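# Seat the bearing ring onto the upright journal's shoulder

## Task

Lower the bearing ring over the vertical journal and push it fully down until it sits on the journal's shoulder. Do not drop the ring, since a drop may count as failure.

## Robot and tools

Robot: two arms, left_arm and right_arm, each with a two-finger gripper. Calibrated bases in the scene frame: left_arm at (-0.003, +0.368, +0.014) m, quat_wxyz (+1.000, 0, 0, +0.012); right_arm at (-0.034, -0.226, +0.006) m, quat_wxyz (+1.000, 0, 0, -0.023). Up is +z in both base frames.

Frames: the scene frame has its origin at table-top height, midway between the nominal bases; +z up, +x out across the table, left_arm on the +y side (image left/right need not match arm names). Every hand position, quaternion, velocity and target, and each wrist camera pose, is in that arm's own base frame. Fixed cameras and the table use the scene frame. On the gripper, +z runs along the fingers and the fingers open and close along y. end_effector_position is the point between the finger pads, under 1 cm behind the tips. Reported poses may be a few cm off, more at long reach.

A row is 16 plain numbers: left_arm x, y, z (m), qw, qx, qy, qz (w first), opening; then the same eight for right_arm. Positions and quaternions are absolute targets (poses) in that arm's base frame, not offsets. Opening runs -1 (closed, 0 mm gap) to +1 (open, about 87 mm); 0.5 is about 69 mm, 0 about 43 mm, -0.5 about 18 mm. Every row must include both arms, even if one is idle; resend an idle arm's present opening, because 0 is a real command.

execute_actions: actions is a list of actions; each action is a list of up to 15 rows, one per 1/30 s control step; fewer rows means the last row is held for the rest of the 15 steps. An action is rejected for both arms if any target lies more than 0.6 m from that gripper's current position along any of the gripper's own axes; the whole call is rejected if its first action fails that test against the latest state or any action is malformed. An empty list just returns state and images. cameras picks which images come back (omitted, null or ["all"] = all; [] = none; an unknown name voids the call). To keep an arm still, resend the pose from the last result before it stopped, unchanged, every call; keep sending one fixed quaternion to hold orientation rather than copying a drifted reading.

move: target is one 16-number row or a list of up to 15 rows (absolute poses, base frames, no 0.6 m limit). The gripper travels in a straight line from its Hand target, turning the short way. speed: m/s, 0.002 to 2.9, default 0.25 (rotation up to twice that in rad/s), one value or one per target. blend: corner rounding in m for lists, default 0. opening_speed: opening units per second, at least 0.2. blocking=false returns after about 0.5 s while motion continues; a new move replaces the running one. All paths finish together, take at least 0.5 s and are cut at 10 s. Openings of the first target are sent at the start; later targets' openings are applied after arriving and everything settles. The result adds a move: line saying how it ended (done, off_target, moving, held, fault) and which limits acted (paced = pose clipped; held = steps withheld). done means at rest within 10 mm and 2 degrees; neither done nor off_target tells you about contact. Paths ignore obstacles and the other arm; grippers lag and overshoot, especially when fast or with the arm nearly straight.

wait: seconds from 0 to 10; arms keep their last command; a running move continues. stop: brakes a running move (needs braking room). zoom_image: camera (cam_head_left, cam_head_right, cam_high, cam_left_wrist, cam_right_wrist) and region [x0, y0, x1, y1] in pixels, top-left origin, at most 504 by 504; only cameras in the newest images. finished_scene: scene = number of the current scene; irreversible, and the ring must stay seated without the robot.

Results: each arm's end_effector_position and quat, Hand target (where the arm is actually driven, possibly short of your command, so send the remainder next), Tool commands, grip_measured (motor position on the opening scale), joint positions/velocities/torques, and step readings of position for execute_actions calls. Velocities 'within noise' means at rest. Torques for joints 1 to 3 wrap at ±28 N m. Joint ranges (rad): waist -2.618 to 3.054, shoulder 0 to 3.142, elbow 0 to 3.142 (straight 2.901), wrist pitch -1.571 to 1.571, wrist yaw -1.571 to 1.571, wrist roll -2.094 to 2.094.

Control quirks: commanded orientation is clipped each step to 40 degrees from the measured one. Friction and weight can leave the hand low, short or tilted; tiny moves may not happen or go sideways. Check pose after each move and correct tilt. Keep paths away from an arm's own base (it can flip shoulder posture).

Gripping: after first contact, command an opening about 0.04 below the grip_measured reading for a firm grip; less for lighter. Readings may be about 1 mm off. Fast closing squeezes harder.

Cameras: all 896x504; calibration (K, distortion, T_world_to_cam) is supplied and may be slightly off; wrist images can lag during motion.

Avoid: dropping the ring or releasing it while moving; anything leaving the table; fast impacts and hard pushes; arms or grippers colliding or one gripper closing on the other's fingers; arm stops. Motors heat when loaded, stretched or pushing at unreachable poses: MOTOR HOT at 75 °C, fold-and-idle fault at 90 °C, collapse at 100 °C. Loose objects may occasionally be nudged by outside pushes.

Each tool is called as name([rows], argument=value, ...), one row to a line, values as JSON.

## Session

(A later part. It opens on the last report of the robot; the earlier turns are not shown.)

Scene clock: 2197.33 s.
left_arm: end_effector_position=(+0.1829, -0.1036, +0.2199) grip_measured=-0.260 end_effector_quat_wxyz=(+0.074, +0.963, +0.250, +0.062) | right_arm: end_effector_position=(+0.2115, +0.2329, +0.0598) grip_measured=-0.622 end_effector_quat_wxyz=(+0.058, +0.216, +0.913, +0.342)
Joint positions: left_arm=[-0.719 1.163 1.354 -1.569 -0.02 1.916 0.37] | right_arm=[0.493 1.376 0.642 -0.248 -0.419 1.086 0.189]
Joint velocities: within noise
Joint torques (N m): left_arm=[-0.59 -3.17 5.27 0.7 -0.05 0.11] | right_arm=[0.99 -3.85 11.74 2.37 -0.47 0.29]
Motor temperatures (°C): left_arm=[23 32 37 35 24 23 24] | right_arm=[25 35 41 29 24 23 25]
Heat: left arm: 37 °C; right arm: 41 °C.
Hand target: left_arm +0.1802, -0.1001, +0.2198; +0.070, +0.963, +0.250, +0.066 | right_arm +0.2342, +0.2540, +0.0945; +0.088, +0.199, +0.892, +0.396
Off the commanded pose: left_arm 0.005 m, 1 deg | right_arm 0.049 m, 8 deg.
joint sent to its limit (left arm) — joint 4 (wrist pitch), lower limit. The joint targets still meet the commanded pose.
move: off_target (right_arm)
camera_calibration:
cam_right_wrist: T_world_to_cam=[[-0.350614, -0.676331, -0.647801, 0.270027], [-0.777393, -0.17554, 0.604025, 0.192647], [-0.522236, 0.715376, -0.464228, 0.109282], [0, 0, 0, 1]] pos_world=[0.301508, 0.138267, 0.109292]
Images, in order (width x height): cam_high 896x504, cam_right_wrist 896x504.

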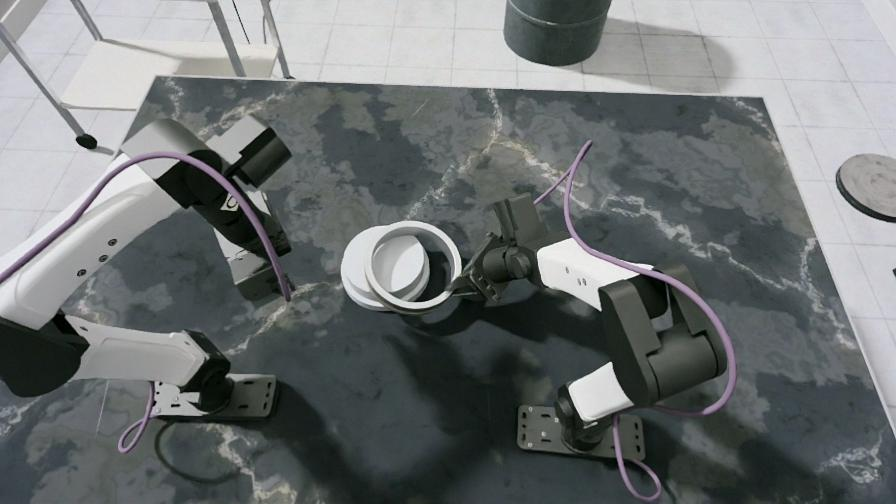

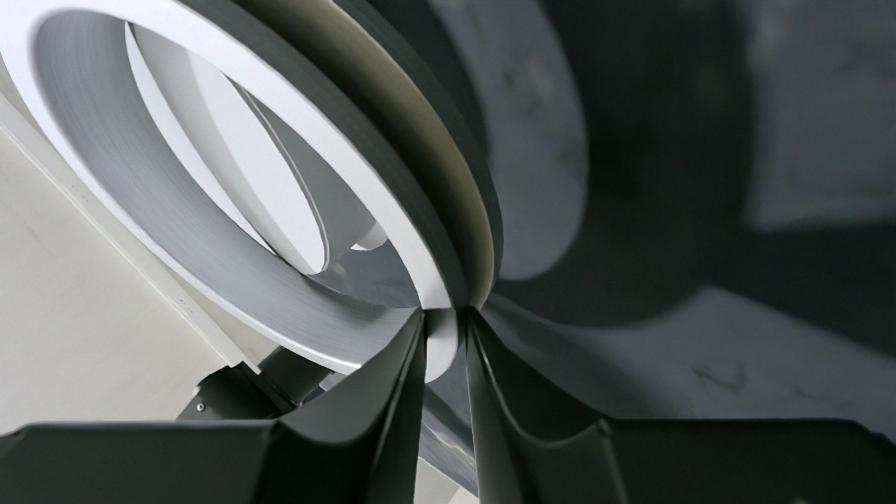

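move(target=[0.18,-0.10,0.22,0.069, 0.964, 0.250, 0.065,-0.26,0.249,0.280,0.114,0.0894,0.2008,0.8912,0.3968,-1], speed=0.03, cameras=["cam_high","cam_right_wrist"])

zoom_image(camera="cam_high", region=[320, 180, 520, 350])

Scene clock: 2203.97 s.
left_arm: end_effector_position=(+0.1829, -0.1036, +0.2199) grip_measured=-0.260 end_effector_quat_wxyz=(+0.074, +0.963, +0.250, +0.062) | right_arm: end_effector_position=(+0.2295, +0.2615, +0.0862) grip_measured=-0.627 end_effector_quat_wxyz=(+0.067, +0.207, +0.908, +0.358)
Joint positions: left_arm=[-0.719 1.163 1.354 -1.569 -0.02 1.916 0.37] | right_arm=[0.549 1.428 0.773 -0.269 -0.4 1.133 0.186]
Joint velocities: within noise
Joint torques (N m): left_arm=[-0.58 -3.12 5.27 0.7 -0.05 0.1] | right_arm=[0.81 -4.27 11.73 2.14 -0.29 0.27]
Motor temperatures (°C): left_arm=[23 32 37 35 24 23 24] | right_arm=[25 35 42 29 24 23 25]
Heat: left arm: 37 °C; right arm: 42 °C.
Hand target: left_arm +0.1802, -0.1001, +0.2198; +0.070, +0.963, +0.250, +0.066 | right_arm +0.2467, +0.2777, +0.1154; +0.089, +0.200, +0.891, +0.397
Off the commanded pose: left_arm 0.005 m, 1 deg | right_arm 0.039 m, 6 deg.
joint sent to its limit (left arm) — joint 4 (wrist pitch), lower limit. The joint targets still meet the commanded pose.
move: off_target (right_arm)
camera_calibration:
cam_right_wrist: T_world_to_cam=[[-0.324563, -0.66134, -0.676231, 0.305305], [-0.792722, -0.199827, 0.575901, 0.208015], [-0.515996, 0.722979, -0.459402, 0.106797], [0, 0, 0, 1]] pos_world=[0.319095, 0.166266, 0.135724]
Images, in order (width x height): cam_high 896x504, cam_right_wrist 896x504.

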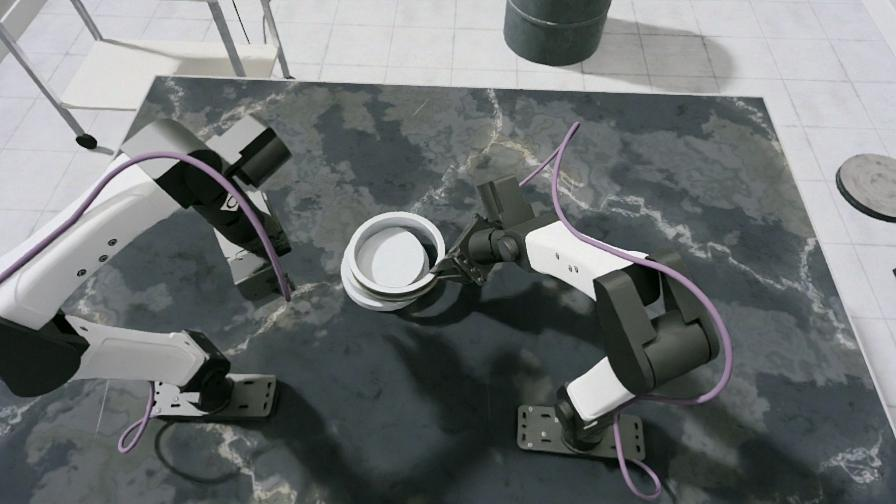

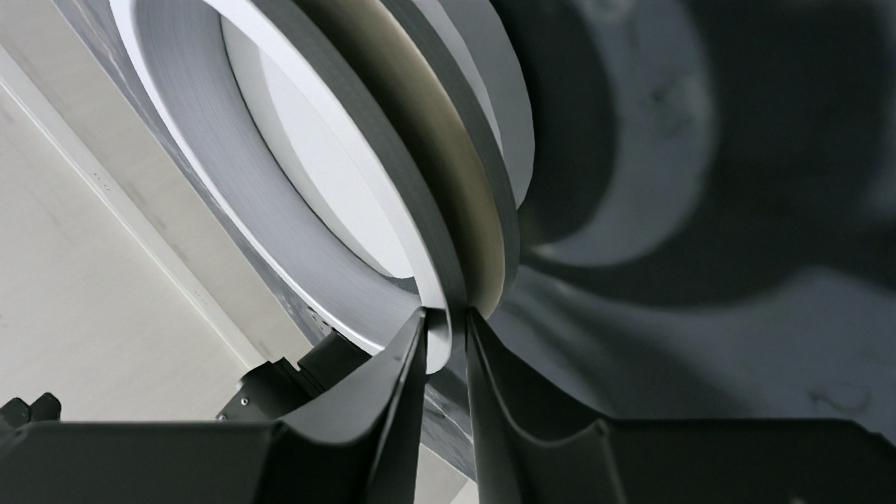

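Scaled by 2.520 from the camera's 896x504 image, which has a finer 1280x720 frame.

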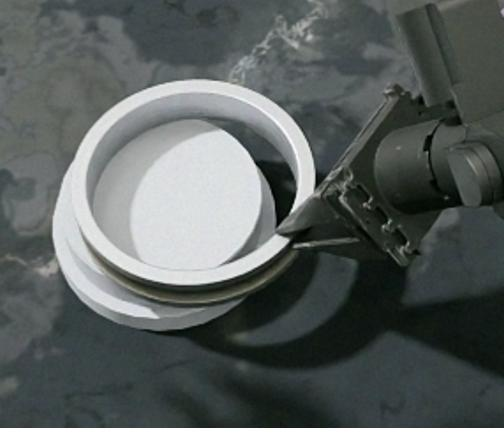

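move(target=[0.18,-0.10,0.22,0.069, 0.964, 0.250, 0.065,-0.26,0.254,0.300,0.112,0.0894,0.2008,0.8912,0.3968,-1], speed=0.03, cameras=["cam_high","cam_right_wrist","cam_left_wrist"])

zoom_image(camera="cam_high", region=[320, 190, 450, 320])

Scene clock: 2212.37 s.
left_arm: end_effector_position=(+0.1829, -0.1036, +0.2199) grip_measured=-0.260 end_effector_quat_wxyz=(+0.074, +0.963, +0.250, +0.062) | right_arm: end_effector_position=(+0.2323, +0.2779, +0.0830) grip_measured=-0.627 end_effector_quat_wxyz=(+0.061, +0.211, +0.910, +0.350)
Joint positions: left_arm=[-0.719 1.163 1.354 -1.569 -0.02 1.916 0.37] | right_arm=[0.598 1.486 0.818 -0.261 -0.368 1.178 0.186]
Joint velocities: within noise
Joint torques (N m): left_arm=[-0.58 -3.17 5.29 0.69 -0.04 0.1] | right_arm=[0.95 -4.62 11.38 2.36 -0.29 0.19]
Motor temperatures (°C): left_arm=[23 32 37 35 24 23 24] | right_arm=[25 35 44 30 24 23 25]
Heat: left arm: 37 °C; right arm: 44 °C.
Hand target: left_arm +0.1802, -0.1001, +0.2198; +0.070, +0.963, +0.250, +0.066 | right_arm +0.2512, +0.2970, +0.1138; +0.089, +0.200, +0.891, +0.397
Off the commanded pose: left_arm 0.005 m, 1 deg | right_arm 0.042 m, 7 deg.
joint sent to its limit (left arm) — joint 4 (wrist pitch), lower limit. The joint targets still meet the commanded pose.
move: off_target (right_arm)
camera_calibration:
cam_left_wrist: T_world_to_cam=[[-0.476756, 0.862934, -0.167479, 0.210486], [0.417204, 0.38983, 0.820959, -0.200344], [0.773722, 0.321524, -0.545873, 0.149197], [0, 0, 0, 1]] pos_world=[0.0684973, -0.151506, 0.281169]
cam_right_wrist: T_world_to_cam=[[-0.338307, -0.668347, -0.662465, 0.31894], [-0.783694, -0.189602, 0.591502, 0.209013], [-0.520933, 0.71928, -0.459636, 0.096938], [0, 0, 0, 1]] pos_world=[0.3222, 0.183066, 0.132211]
Images, in order (width x height): cam_high 896x504, cam_left_wrist 896x504, cam_right_wrist 896x504.

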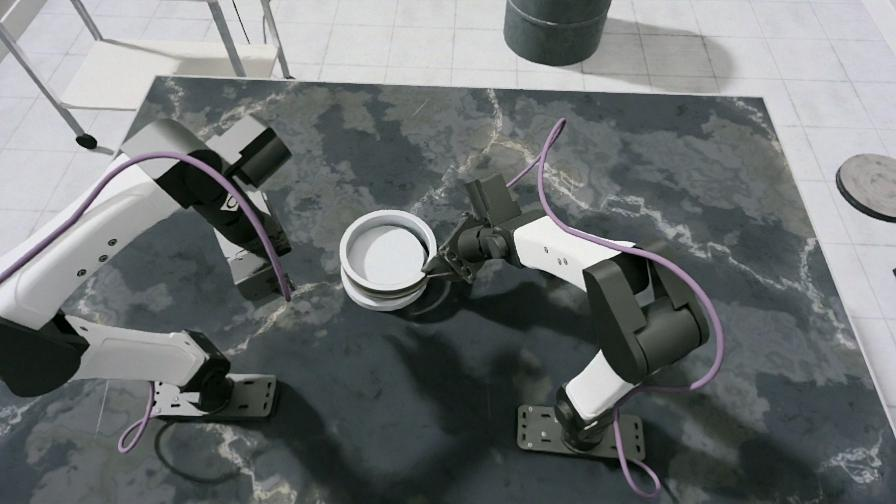

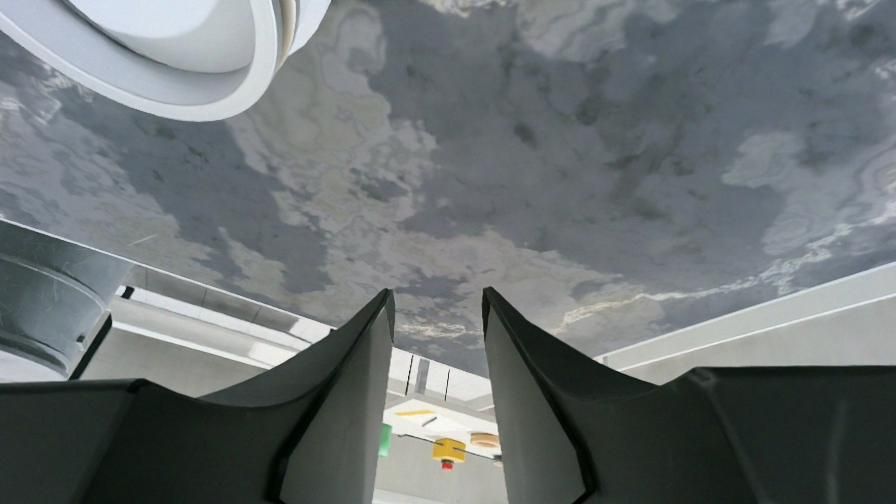

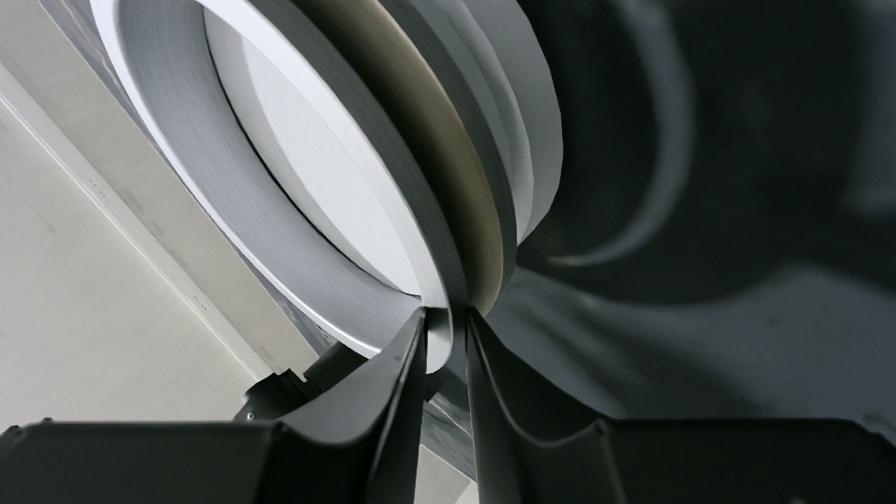

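Scaled by 3.877 from the camera's 896x504 image, which has a finer 1280x720 frame.

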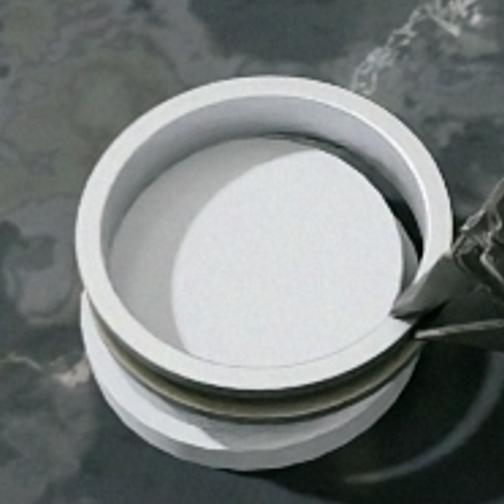

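move(target=[0.18,-0.10,0.22,0.069, 0.964, 0.250, 0.065,-0.26,0.2506,0.310,0.112,0.0894,0.2008,0.8912,0.3968,-1], speed=0.02, cameras=["cam_high","cam_right_wrist","cam_left_wrist"])

zoom_image(camera="cam_high", region=[320, 190, 450, 320])

Scene clock: 2220.33 s.
left_arm: end_effector_position=(+0.1829, -0.1036, +0.2199) grip_measured=-0.260 end_effector_quat_wxyz=(+0.074, +0.963, +0.250, +0.062) | right_arm: end_effector_position=(+0.2447, +0.3020, +0.1038) grip_measured=-0.970 end_effector_quat_wxyz=(+0.086, +0.203, +0.896, +0.385)
Joint positions: left_arm=[-0.719 1.163 1.354 -1.569 -0.02 1.916 0.37] | right_arm=[0.638 1.499 0.86 -0.184 -0.349 1.221 0.015]
Joint velocities: within noise
Joint torques (N m): left_arm=[-0.61 -3.14 5.29 0.69 -0.05 0.1] | right_arm=[0.72 -3.96 9.11 1.97 -0.16 0.03]
Motor temperatures (°C): left_arm=[23 31 37 35 24 23 24] | right_arm=[25 35 45 31 24 23 25]
Heat: left arm: 37 °C; right arm: 45 °C.
Hand target: left_arm +0.1802, -0.1001, +0.2198; +0.070, +0.963, +0.250, +0.066 | right_arm +0.2502, +0.3096, +0.1122; +0.089, +0.201, +0.891, +0.397
Off the commanded pose: left_arm 0.005 m, 1 deg | right_arm 0.013 m, 2 deg.
joint sent to its limit (left arm) — joint 4 (wrist pitch), lower limit. The joint targets still meet the commanded pose.
move: off_target (right_arm)
camera_calibration:
cam_left_wrist: T_world_to_cam=[[-0.476756, 0.862934, -0.167479, 0.210486], [0.417204, 0.38983, 0.820959, -0.200344], [0.773722, 0.321524, -0.545873, 0.149197], [0, 0, 0, 1]] pos_world=[0.0684973, -0.151506, 0.281169]
cam_right_wrist: T_world_to_cam=[[-0.294019, -0.624637, -0.723451, 0.3353], [-0.821473, -0.221786, 0.52535, 0.236896], [-0.488604, 0.748759, -0.447913, 0.0776086], [0, 0, 0, 1]] pos_world=[0.331108, 0.203871, 0.152882]
Images, in order (width x height): cam_high 896x504, cam_left_wrist 896x504, cam_right_wrist 896x504.

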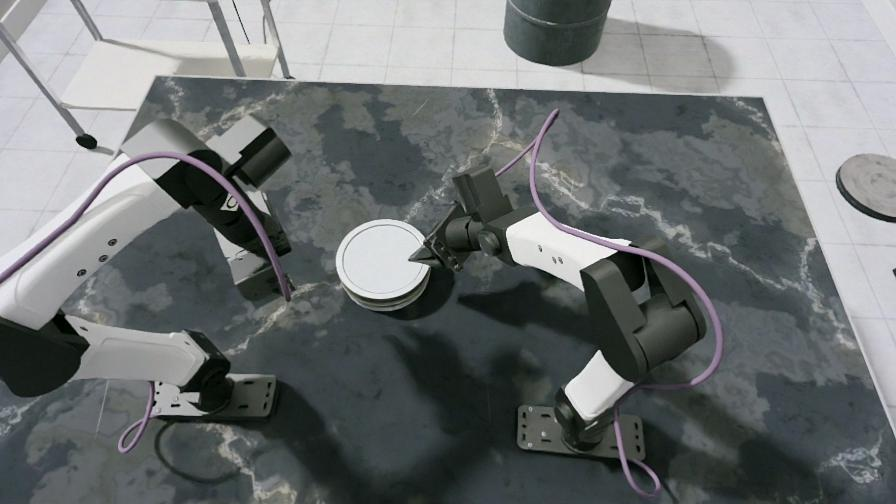

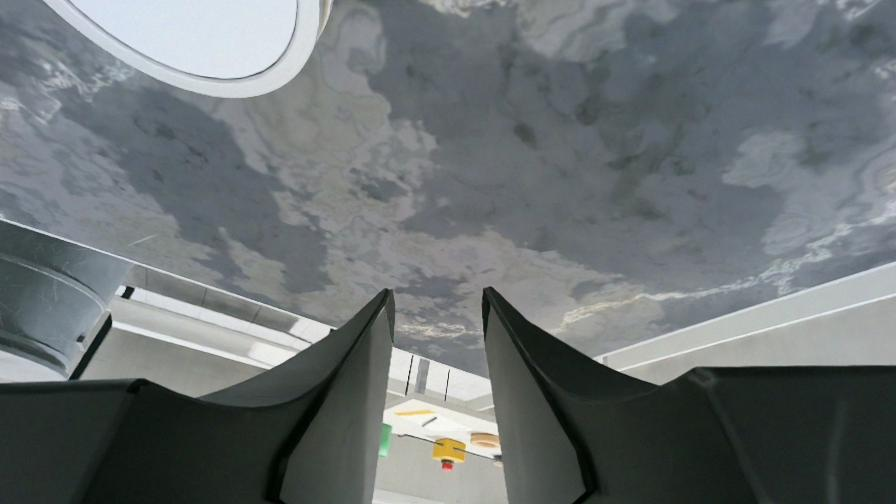

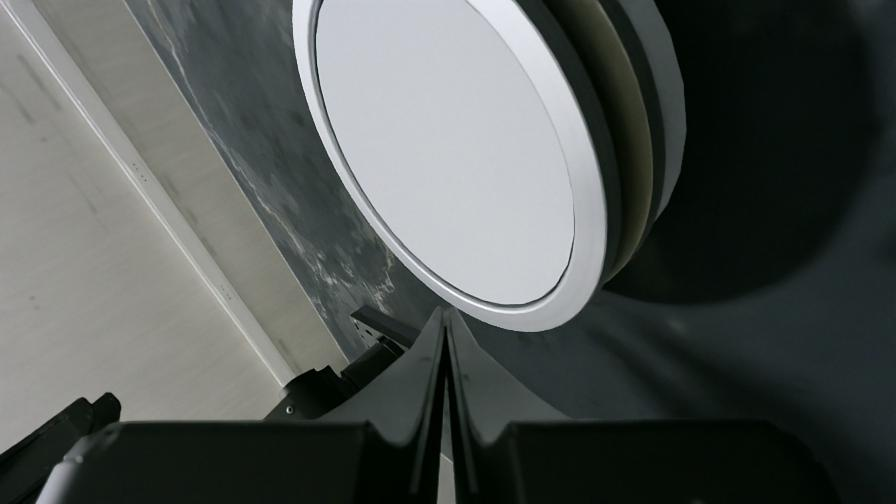

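Scaled by 3.877 from the camera's 896x504 image, which has a finer 1280x720 frame.

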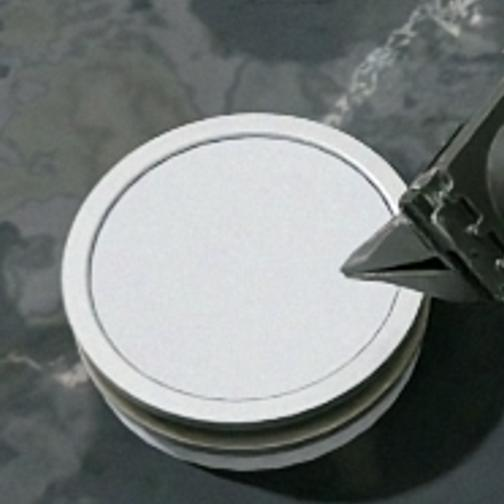

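move(target=[0.18,-0.10,0.22,0.069, 0.964, 0.250, 0.065,-0.26,0.235,0.280,0.16,0.0894,0.2008,0.8912,0.3968,-1], speed=0.1, cameras=["cam_high","cam_right_wrist","cam_head_left","cam_head_right"])

zoom_image(camera="cam_high", region=[320, 190, 450, 320])

zoom_image(camera="cam_right_wrist", region=[300, 0, 700, 300])

zoom_image(camera="cam_head_right", region=[390, 260, 510, 380])

Scene clock: 2225.80 s.
left_arm: end_effector_position=(+0.1829, -0.1036, +0.2199) grip_measured=-0.260 end_effector_quat_wxyz=(+0.074, +0.963, +0.250, +0.062) | right_arm: end_effector_position=(+0.2330, +0.2787, +0.1462) grip_measured=-0.970 end_effector_quat_wxyz=(+0.083, +0.210, +0.894, +0.386)
Joint positions: left_arm=[-0.719 1.163 1.354 -1.569 -0.02 1.916 0.37] | right_arm=[0.592 1.354 0.913 -0.393 -0.38 1.201 0.015]
Joint velocities: within noise
Joint torques (N m): left_arm=[-0.57 -3.14 5.27 0.7 -0.05 0.11] | right_arm=[-0.21 -5 9.74 1.6 -0.24 -0.13]
Motor temperatures (°C): left_arm=[23 31 37 34 24 23 24] | right_arm=[25 35 45 30 24 23 25]
Heat: left arm: 37 °C; right arm: 45 °C.
Hand target: left_arm +0.1802, -0.1001, +0.2198; +0.070, +0.963, +0.250, +0.066 | right_arm +0.2349, +0.2800, +0.1600; +0.090, +0.201, +0.891, +0.397
Off the commanded pose: left_arm 0.005 m, 1 deg | right_arm 0.014 m, 2 deg.
joint sent to its limit (left arm) — joint 4 (wrist pitch), lower limit. The joint targets still meet the commanded pose.
move: off_target (right_arm)
camera_calibration:
cam_right_wrist: T_world_to_cam=[[-0.307397, -0.616416, -0.72494, 0.349057], [-0.819494, -0.215736, 0.530931, 0.196851], [-0.48367, 0.757291, -0.438833, 0.103602], [0, 0, 0, 1]] pos_world=[0.318726, 0.179175, 0.193995]
Images, in order (width x height): cam_head_left 896x504, cam_head_right 896x504, cam_high 896x504, cam_right_wrist 896x504.

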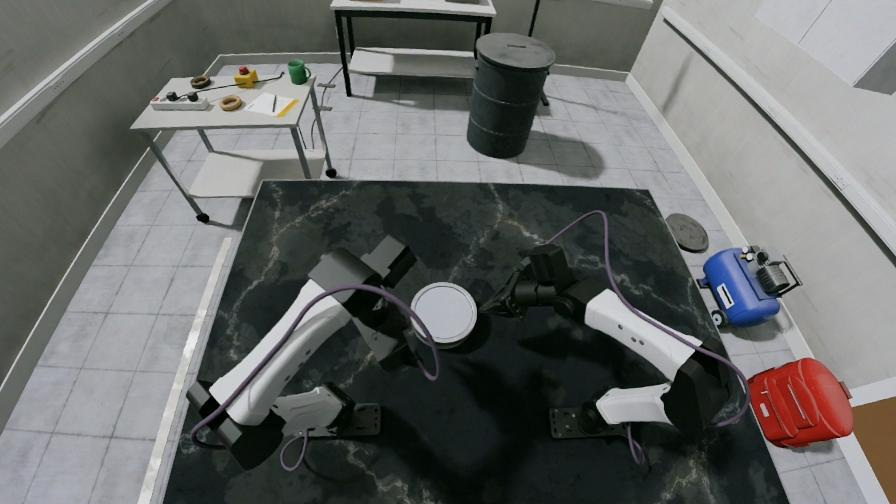

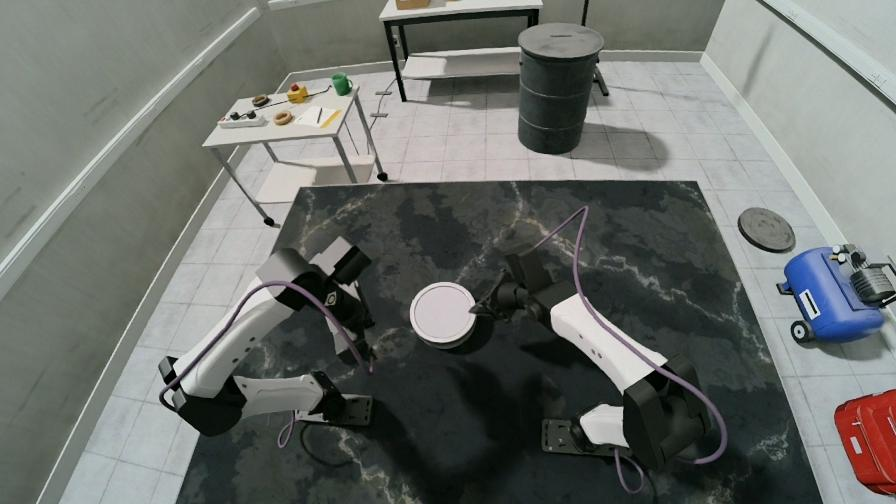

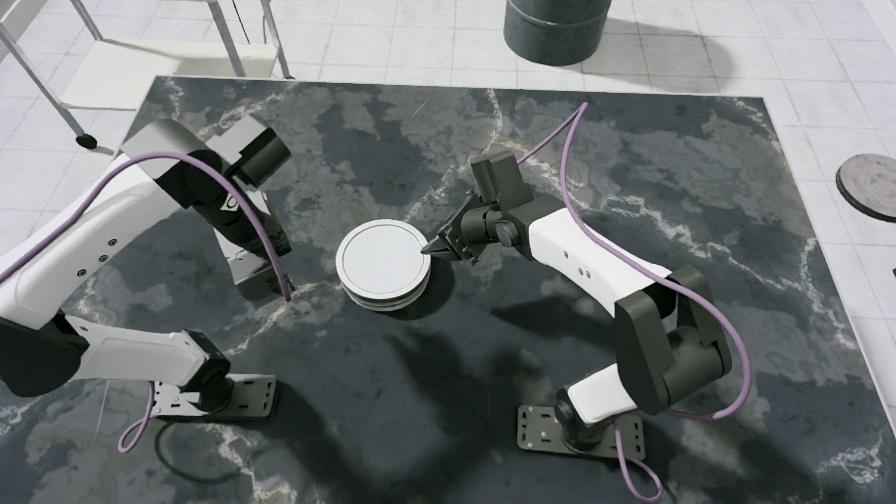

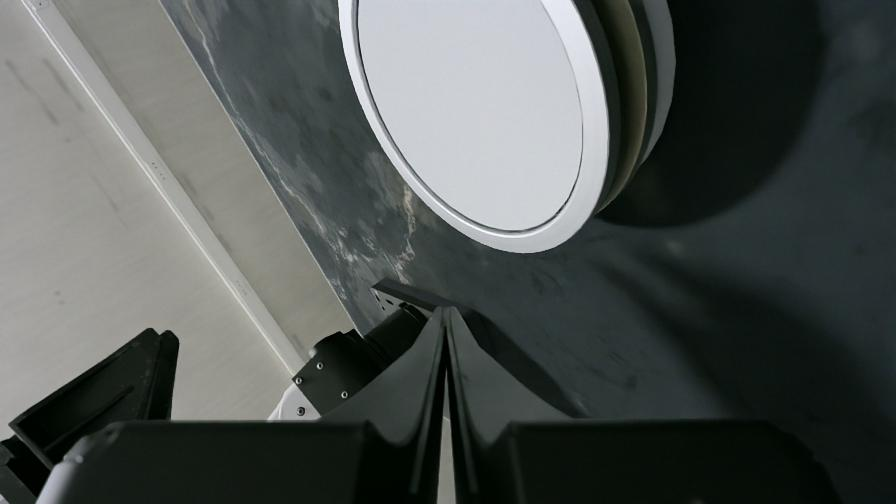

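Scaled by 3.877 from the camera's 896x504 image, which has a finer 1280x720 frame.

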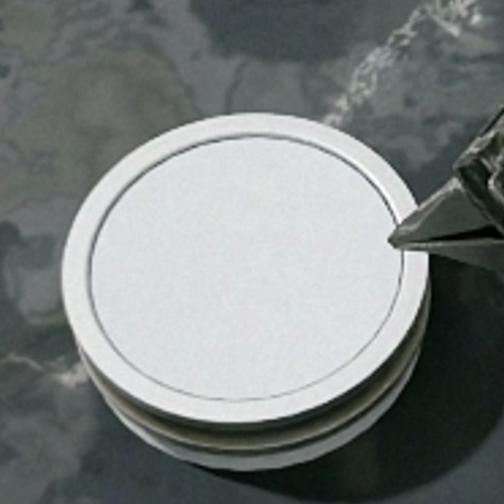

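Scaled by 1.260 from the camera's 896x504 image, which has a finer 1280x720 frame.

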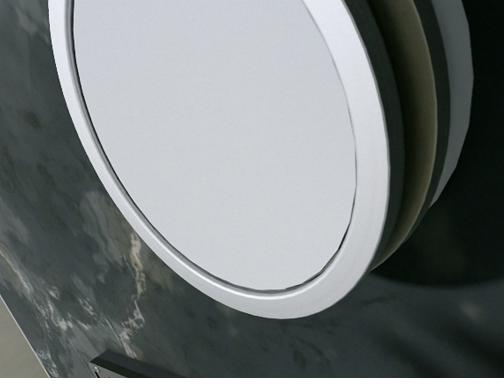

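Scaled by 4.200 from the camera's 896x504 image, which has a finer 1280x720 frame.

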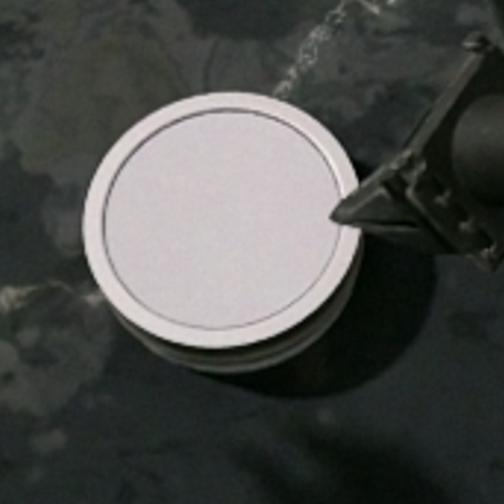

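move([
  [0.18,-0.10,0.22,0.069, 0.964, 0.250, 0.065,-0.26,0.205,0.215,0.14,0.0894,0.2008,0.8912,0.3968,-1],
  [0.18,-0.10,0.22,0.069, 0.964, 0.250, 0.065,-0.26,0.203,0.212,0.05,0.0894,0.2008,0.8912,0.3968,-1],
], speed=0.15, cameras=["cam_right_wrist"])

zoom_image(camera="cam_right_wrist", region=[150, 0, 550, 300])

Scene clock: 2243.40 s.
left_arm: end_effector_position=(+0.1829, -0.1036, +0.2199) grip_measured=-0.260 end_effector_quat_wxyz=(+0.074, +0.963, +0.250, +0.062) | right_arm: end_effector_position=(+0.2059, +0.2133, +0.0555) grip_measured=-0.970 end_effector_quat_wxyz=(+0.094, +0.203, +0.890, +0.397)
Joint positions: left_arm=[-0.719 1.163 1.354 -1.569 -0.02 1.916 0.37] | right_arm=[0.397 1.268 0.459 -0.062 -0.511 1.035 0.015]
Joint velocities: within noise
Joint torques (N m): left_arm=[-0.61 -3.14 5.27 0.7 -0.05 0.11] | right_arm=[-0.29 -1.95 4.97 1.85 -0.28 -0.12]
Motor temperatures (°C): left_arm=[23 31 37 34 24 23 24] | right_arm=[25 35 45 30 24 23 25]
Heat: left arm: 37 °C; right arm: 45 °C.
Hand target: left_arm +0.1802, -0.1001, +0.2198; +0.070, +0.963, +0.250, +0.066 | right_arm +0.2030, +0.2119, +0.0502; +0.090, +0.201, +0.891, +0.397
Off the commanded pose: left_arm 0.005 m, 1 deg | right_arm 0.006 m, 1 deg.
joint sent to its limit (left arm) — joint 4 (wrist pitch), lower limit. The joint targets still meet the commanded pose.
move: done
camera_calibration:
cam_right_wrist: T_world_to_cam=[[-0.282374, -0.606319, -0.743399, 0.228346], [-0.834287, -0.227308, 0.50229, 0.215838], [-0.473529, 0.762042, -0.441658, 0.0972899], [0, 0, 0, 1]] pos_world=[0.290619, 0.113373, 0.104308]
Images, in order (width x height): cam_right_wrist 896x504.

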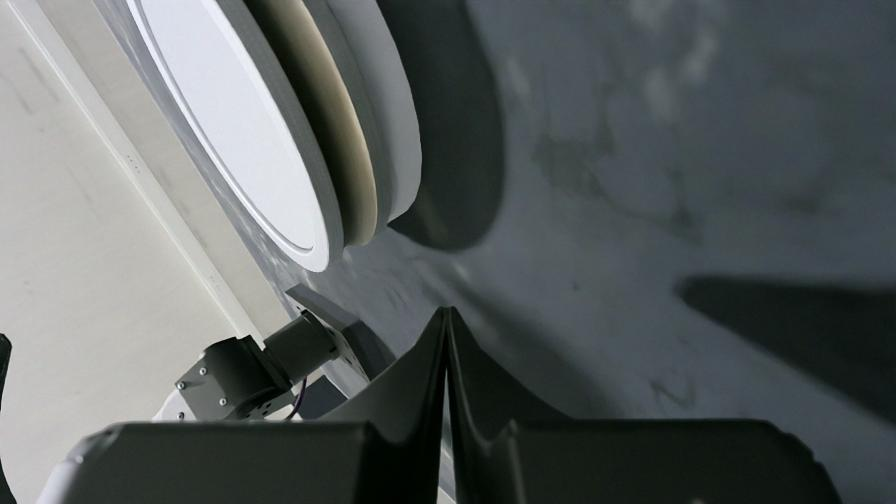

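Scaled by 1.260 from the camera's 896x504 image, which has a finer 1280x720 frame.

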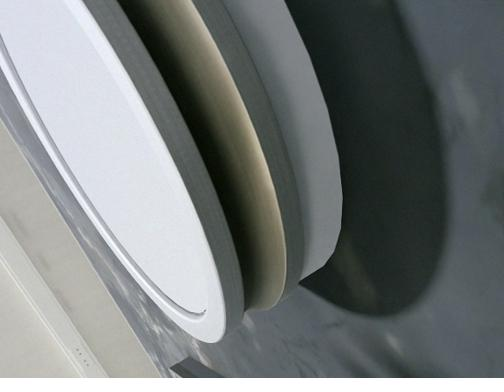

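zoom_image(camera="cam_right_wrist", region=[300, 120, 440, 280])

zoom_image(camera="cam_right_wrist", region=[220, 0, 440, 160])

Scaled by 3.150 from the camera's 896x504 image, which has a finer 1280x720 frame.

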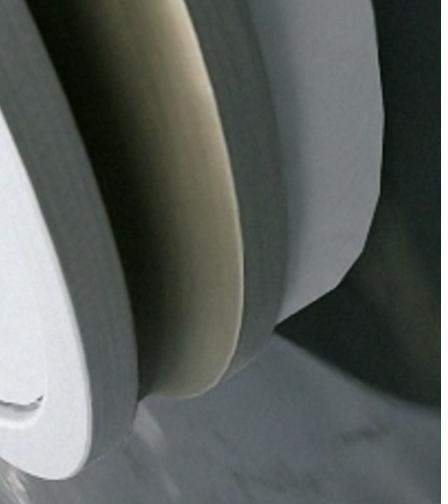

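Scaled by 2.291 from the camera's 896x504 image, which has a finer 1280x720 frame.

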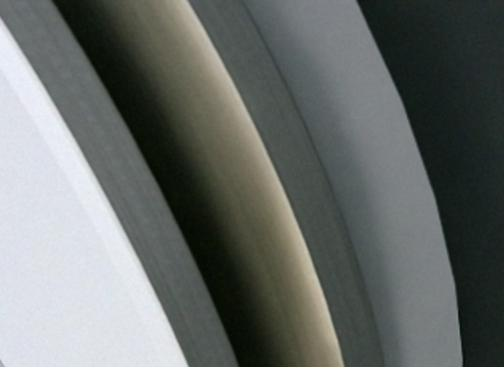

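move([
  [0.18,-0.10,0.22,0.069, 0.964, 0.250, 0.065,-0.26,0.203,0.212,0.15,0.0894,0.2008,0.8912,0.3968,-1],
  [0.18,-0.10,0.22,0.069, 0.964, 0.250, 0.065,-0.26,0.272,0.362,0.12,0,-0.2807,0.9598,0,-1],
  [0.18,-0.10,0.22,0.069, 0.964, 0.250, 0.065,-0.26,0.272,0.362,0.065,0,-0.2807,0.9598,0,-1],
], speed=[0.2,0.2,0.06], cameras=["cam_high","cam_right_wrist"])

Scene clock: 2257.20 s.
left_arm: end_effector_position=(+0.1829, -0.1036, +0.2199) grip_measured=-0.260 end_effector_quat_wxyz=(+0.074, +0.963, +0.250, +0.062) | right_arm: end_effector_position=(+0.2703, +0.3617, +0.0660) grip_measured=-0.970 end_effector_quat_wxyz=(+0.001, -0.273, +0.962, +0.009)
Joint positions: left_arm=[-0.719 1.163 1.354 -1.569 -0.02 1.916 0.37] | right_arm=[0.893 2.573 2.573 -1.558 -0.014 0.339 0.015]
Joint velocities: within noise
Joint torques (N m): left_arm=[-0.57 -3.17 5.29 0.7 -0.04 0.11] | right_arm=[0.58 -9.65 8.53 0.44 0.11 -0.08]
Motor temperatures (°C): left_arm=[23 31 37 33 24 23 24] | right_arm=[25 35 44 30 24 23 25]
Heat: left arm: 37 °C; right arm: 44 °C.
Hand target: left_arm +0.1801, -0.1001, +0.2198; +0.070, +0.963, +0.250, +0.066 | right_arm +0.2719, +0.3618, +0.0648; +0.004, -0.280, +0.960, +0.003
Off the commanded pose: left_arm 0.005 m, 1 deg | right_arm 0.002 m, 1 deg.
joint sent to its limit (left arm) — joint 4 (wrist pitch), lower limit. The joint targets still meet the commanded pose.
joint sent to its limit (right arm) — joint 4 (wrist pitch), lower limit. The joint targets still meet the commanded pose.
move: done
camera_calibration:
cam_right_wrist: T_world_to_cam=[[0.529253, -0.848319, -0.0156719, 0.16441], [-0.548283, -0.356045, 0.756716, 0.250489], [-0.647516, -0.391901, -0.653556, 0.497676], [0, 0, 0, 1]] pos_world=[0.372578, 0.423697, 0.138287]
Images, in order (width x height): cam_high 896x504, cam_right_wrist 896x504.

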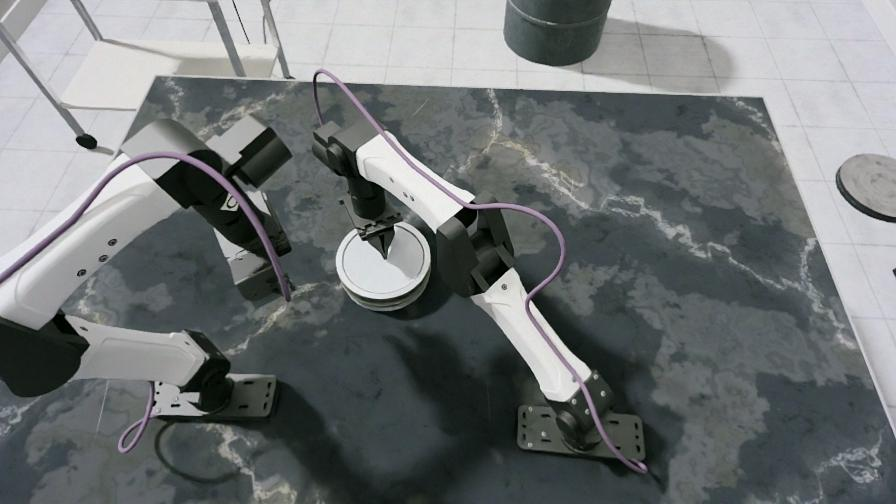

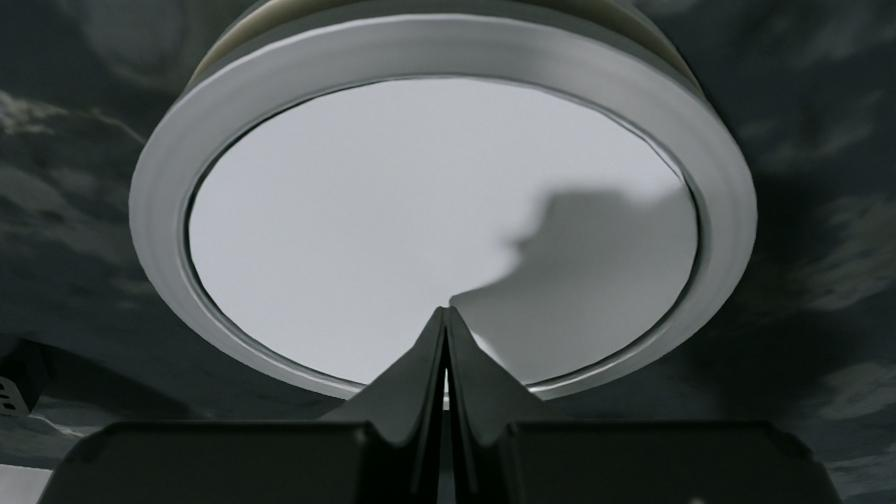

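move(target=[0.18,-0.10,0.22,0.069, 0.964, 0.250, 0.065,-0.26,0.272,0.362,0.050,0,-0.2807,0.9598,0,-1], speed=0.03, cameras=[])

move(target=[0.18,-0.10,0.22,0.069, 0.964, 0.250, 0.065,-0.26,0.272,0.362,0.040,0,-0.2807,0.9598,0,-1], speed=0.03, cameras=[])

Scene clock: 2261.67 s.
left_arm: end_effector_position=(+0.1829, -0.1036, +0.2199) grip_measured=-0.260 end_effector_quat_wxyz=(+0.074, +0.963, +0.250, +0.062) | right_arm: end_effector_position=(+0.2711, +0.3624, +0.0608) grip_measured=-0.970 end_effector_quat_wxyz=(+0.001, -0.274, +0.962, +0.009)
Joint positions: left_arm=[-0.719 1.163 1.354 -1.569 -0.02 1.916 0.37] | right_arm=[0.893 2.573 2.552 -1.538 -0.014 0.338 0.015]
Joint velocities: within noise
Joint torques (N m): left_arm=[-0.58 -3.14 5.27 0.69 -0.05 0.11] | right_arm=[0.59 -9.85 4.4 0.79 0.12 -0.09]
Motor temperatures (°C): left_arm=[23 31 36 33 24 23 24] | right_arm=[25 38 44 29 24 23 25]
Heat: left arm: 36 °C; right arm: 44 °C.
Hand target: left_arm +0.1801, -0.1001, +0.2198; +0.070, +0.963, +0.250, +0.066 | right_arm +0.2719, +0.3619, +0.0501; -0.001, -0.281, +0.960, +0.000
Off the commanded pose: left_arm 0.005 m, 1 deg | right_arm 0.011 m, 1 deg.
joint sent to its limit (left arm) — joint 4 (wrist pitch), lower limit. The joint targets still meet the commanded pose.
move: off_target (right_arm)
No camera images: "cameras" was empty.

Scene clock: 2262.53 s.
left_arm: end_effector_position=(+0.1829, -0.1036, +0.2199) grip_measured=-0.260 end_effector_quat_wxyz=(+0.074, +0.963, +0.250, +0.062) | right_arm: end_effector_position=(+0.2709, +0.3622, +0.0590) grip_measured=-0.970 end_effector_quat_wxyz=(+0.003, -0.274, +0.962, +0.011)
Joint positions: left_arm=[-0.719 1.163 1.354 -1.569 -0.02 1.916 0.37] | right_arm=[0.893 2.551 2.505 -1.507 -0.014 0.338 0.015]
Joint velocities: within noise
Joint torques (N m): left_arm=[-0.57 -3.14 5.3 0.7 -0.05 0.11] | right_arm=[0.61 -9.31 2.56 1.03 0.11 -0.08]
Motor temperatures (°C): left_arm=[23 31 36 33 24 23 24] | right_arm=[25 38 43 29 24 23 25]
Heat: left arm: 36 °C; right arm: 43 °C.
Hand target: left_arm +0.1801, -0.1001, +0.2198; +0.070, +0.963, +0.250, +0.066 | right_arm +0.2716, +0.3615, +0.0404; -0.001, -0.281, +0.960, -0.001
Off the commanded pose: left_arm 0.005 m, 1 deg | right_arm 0.019 m, 2 deg.
joint sent to its limit (left arm) — joint 4 (wrist pitch), lower limit. The joint targets still meet the commanded pose.
move: off_target (right_arm)
No camera images: "cameras" was empty.

move([
  [0.18,-0.10,0.22,0.069, 0.964, 0.250, 0.065,-0.26,0.271,0.362,0.080,0,-0.2807,0.9598,0,-1],
  [0.18,-0.10,0.22,0.069, 0.964, 0.250, 0.065,-0.26,0.236,0.289,0.080,0,-0.2807,0.9598,0,-1],
  [0.18,-0.10,0.22,0.069, 0.964, 0.250, 0.065,-0.26,0.236,0.289,0.055,0,-0.2807,0.9598,0,-1],
  [0.18,-0.10,0.22,0.069, 0.964, 0.250, 0.065,-0.26,0.236,0.289,0.038,0,-0.2807,0.9598,0,-1],
], speed=[0.1,0.15,0.05,0.03], cameras=["cam_high","cam_right_wrist"])

Scene clock: 2269.10 s.
left_arm: end_effector_position=(+0.1829, -0.1036, +0.2199) grip_measured=-0.260 end_effector_quat_wxyz=(+0.074, +0.963, +0.250, +0.062) | right_arm: end_effector_position=(+0.2299, +0.2865, +0.0592) grip_measured=-0.970 end_effector_quat_wxyz=(-0.008, -0.276, +0.961, +0.002)
Joint positions: left_arm=[-0.719 1.163 1.354 -1.569 -0.02 1.916 0.37] | right_arm=[0.856 2.126 1.768 -1.223 -0.011 0.296 0.015]
Joint velocities: within noise
Joint torques (N m): left_arm=[-0.57 -3.18 5.29 0.7 -0.04 0.11] | right_arm=[0.09 -6.82 2.54 1.32 0.08 -0.09]
Motor temperatures (°C): left_arm=[23 31 36 33 24 23 24] | right_arm=[25 40 42 29 24 23 24]
Heat: left arm: 36 °C; right arm: 42 °C.
Hand target: left_arm +0.1801, -0.1001, +0.2198; +0.070, +0.963, +0.250, +0.066 | right_arm +0.2352, +0.2883, +0.0387; -0.001, -0.281, +0.960, -0.001
Off the commanded pose: left_arm 0.005 m, 1 deg | right_arm 0.022 m, 1 deg.
joint sent to its limit (left arm) — joint 4 (wrist pitch), lower limit. The joint targets still meet the commanded pose.
move: off_target (right_arm)
camera_calibration:
cam_right_wrist: T_world_to_cam=[[0.534654, -0.845052, -0.00572308, 0.119128], [-0.536654, -0.34475, 0.770162, 0.200035], [-0.6528, -0.408699, -0.637823, 0.442721], [0, 0, 0, 1]] pos_world=[0.332665, 0.350571, 0.129]
Images, in order (width x height): cam_high 896x504, cam_right_wrist 896x504.

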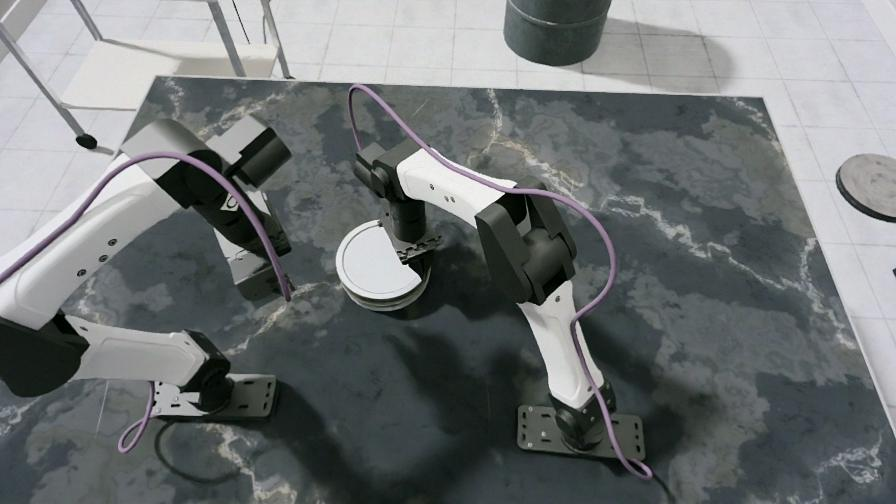

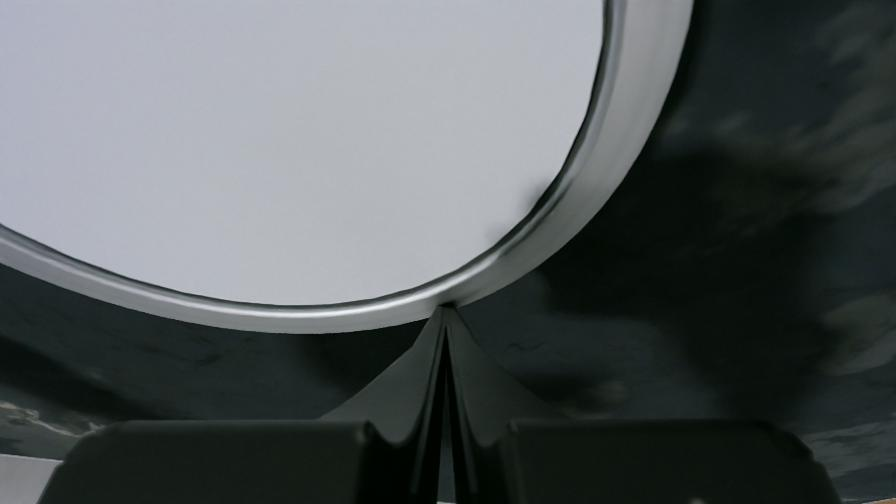

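move([
  [0.18,-0.10,0.22,0.069, 0.964, 0.250, 0.065,-0.26,0.234,0.287,0.085,0,-0.2807,0.9598,0,-1],
  [0.18,-0.10,0.22,0.069, 0.964, 0.250, 0.065,-0.26,0.28,0.440,0.085,0,-0.2807,0.9598,0,-1],
  [0.18,-0.10,0.22,0.069, 0.964, 0.250, 0.065,-0.26,0.28,0.440,0.055,0,-0.2807,0.9598,0,-1],
  [0.18,-0.10,0.22,0.069, 0.964, 0.250, 0.065,-0.26,0.28,0.440,0.038,0,-0.2807,0.9598,0,-1],
], speed=[0.1,0.15,0.05,0.03], cameras=["cam_high","cam_right_wrist"])

Scene clock: 2276.43 s.
left_arm: end_effector_position=(+0.1829, -0.1036, +0.2199) grip_measured=-0.260 end_effector_quat_wxyz=(+0.074, +0.963, +0.250, +0.062) | right_arm: end_effector_position=(+0.2772, +0.4348, +0.0622) grip_measured=-0.970 end_effector_quat_wxyz=(+0.085, -0.276, +0.954, +0.077)
Joint positions: left_arm=[-0.719 1.163 1.354 -1.569 -0.02 1.916 0.37] | right_arm=[0.968 2.723 2.859 -1.478 -0.011 0.407 0.015]
Joint velocities: within noise
Joint torques (N m): left_arm=[-0.58 -3.14 5.29 0.69 -0.05 0.11] | right_arm=[0.5 -7.36 6.76 1.26 0.05 0.11]
Motor temperatures (°C): left_arm=[23 30 36 33 24 23 24] | right_arm=[25 40 42 29 24 23 24]
Heat: left arm: 36 °C; right arm: 42 °C.
Hand target: left_arm +0.1801, -0.1001, +0.2198; +0.070, +0.963, +0.250, +0.066 | right_arm +0.2789, +0.4383, +0.0381; +0.079, -0.272, +0.957, +0.068
Off the commanded pose: left_arm 0.005 m, 1 deg | right_arm 0.025 m, 13 deg.
elbow stopped short (right arm): the move would have taken joint 3 (elbow) straighter than the controller allows.
joint sent to its limit (left arm) — joint 4 (wrist pitch), lower limit. The joint targets still meet the commanded pose.
move: off_target (right_arm)
camera_calibration:
cam_right_wrist: T_world_to_cam=[[0.542586, -0.83434, -0.0973542, 0.21794], [-0.631078, -0.481379, 0.608289, 0.369772], [-0.554384, -0.268611, -0.787722, 0.457253], [0, 0, 0, 1]] pos_world=[0.368597, 0.482659, 0.156477]
Images, in order (width x height): cam_high 896x504, cam_right_wrist 896x504.

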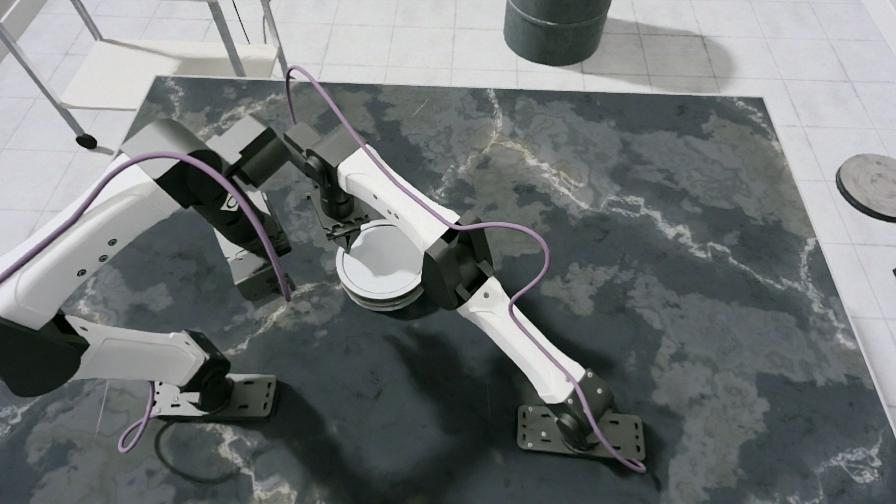

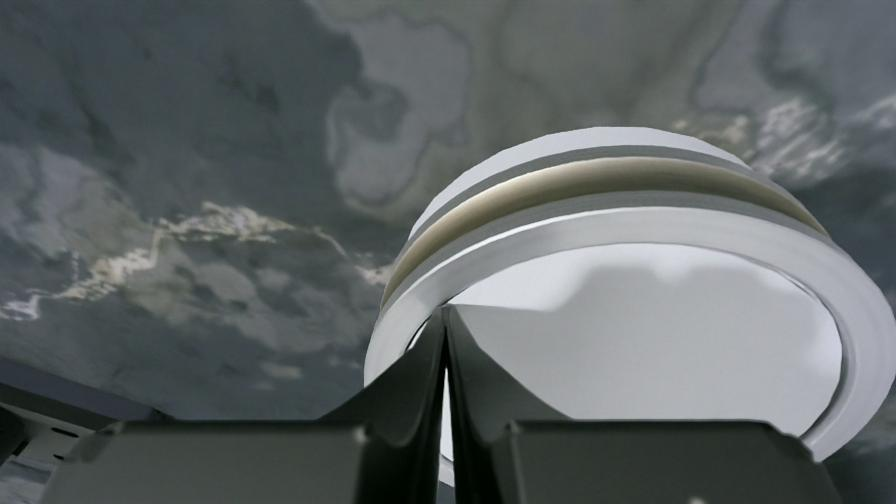

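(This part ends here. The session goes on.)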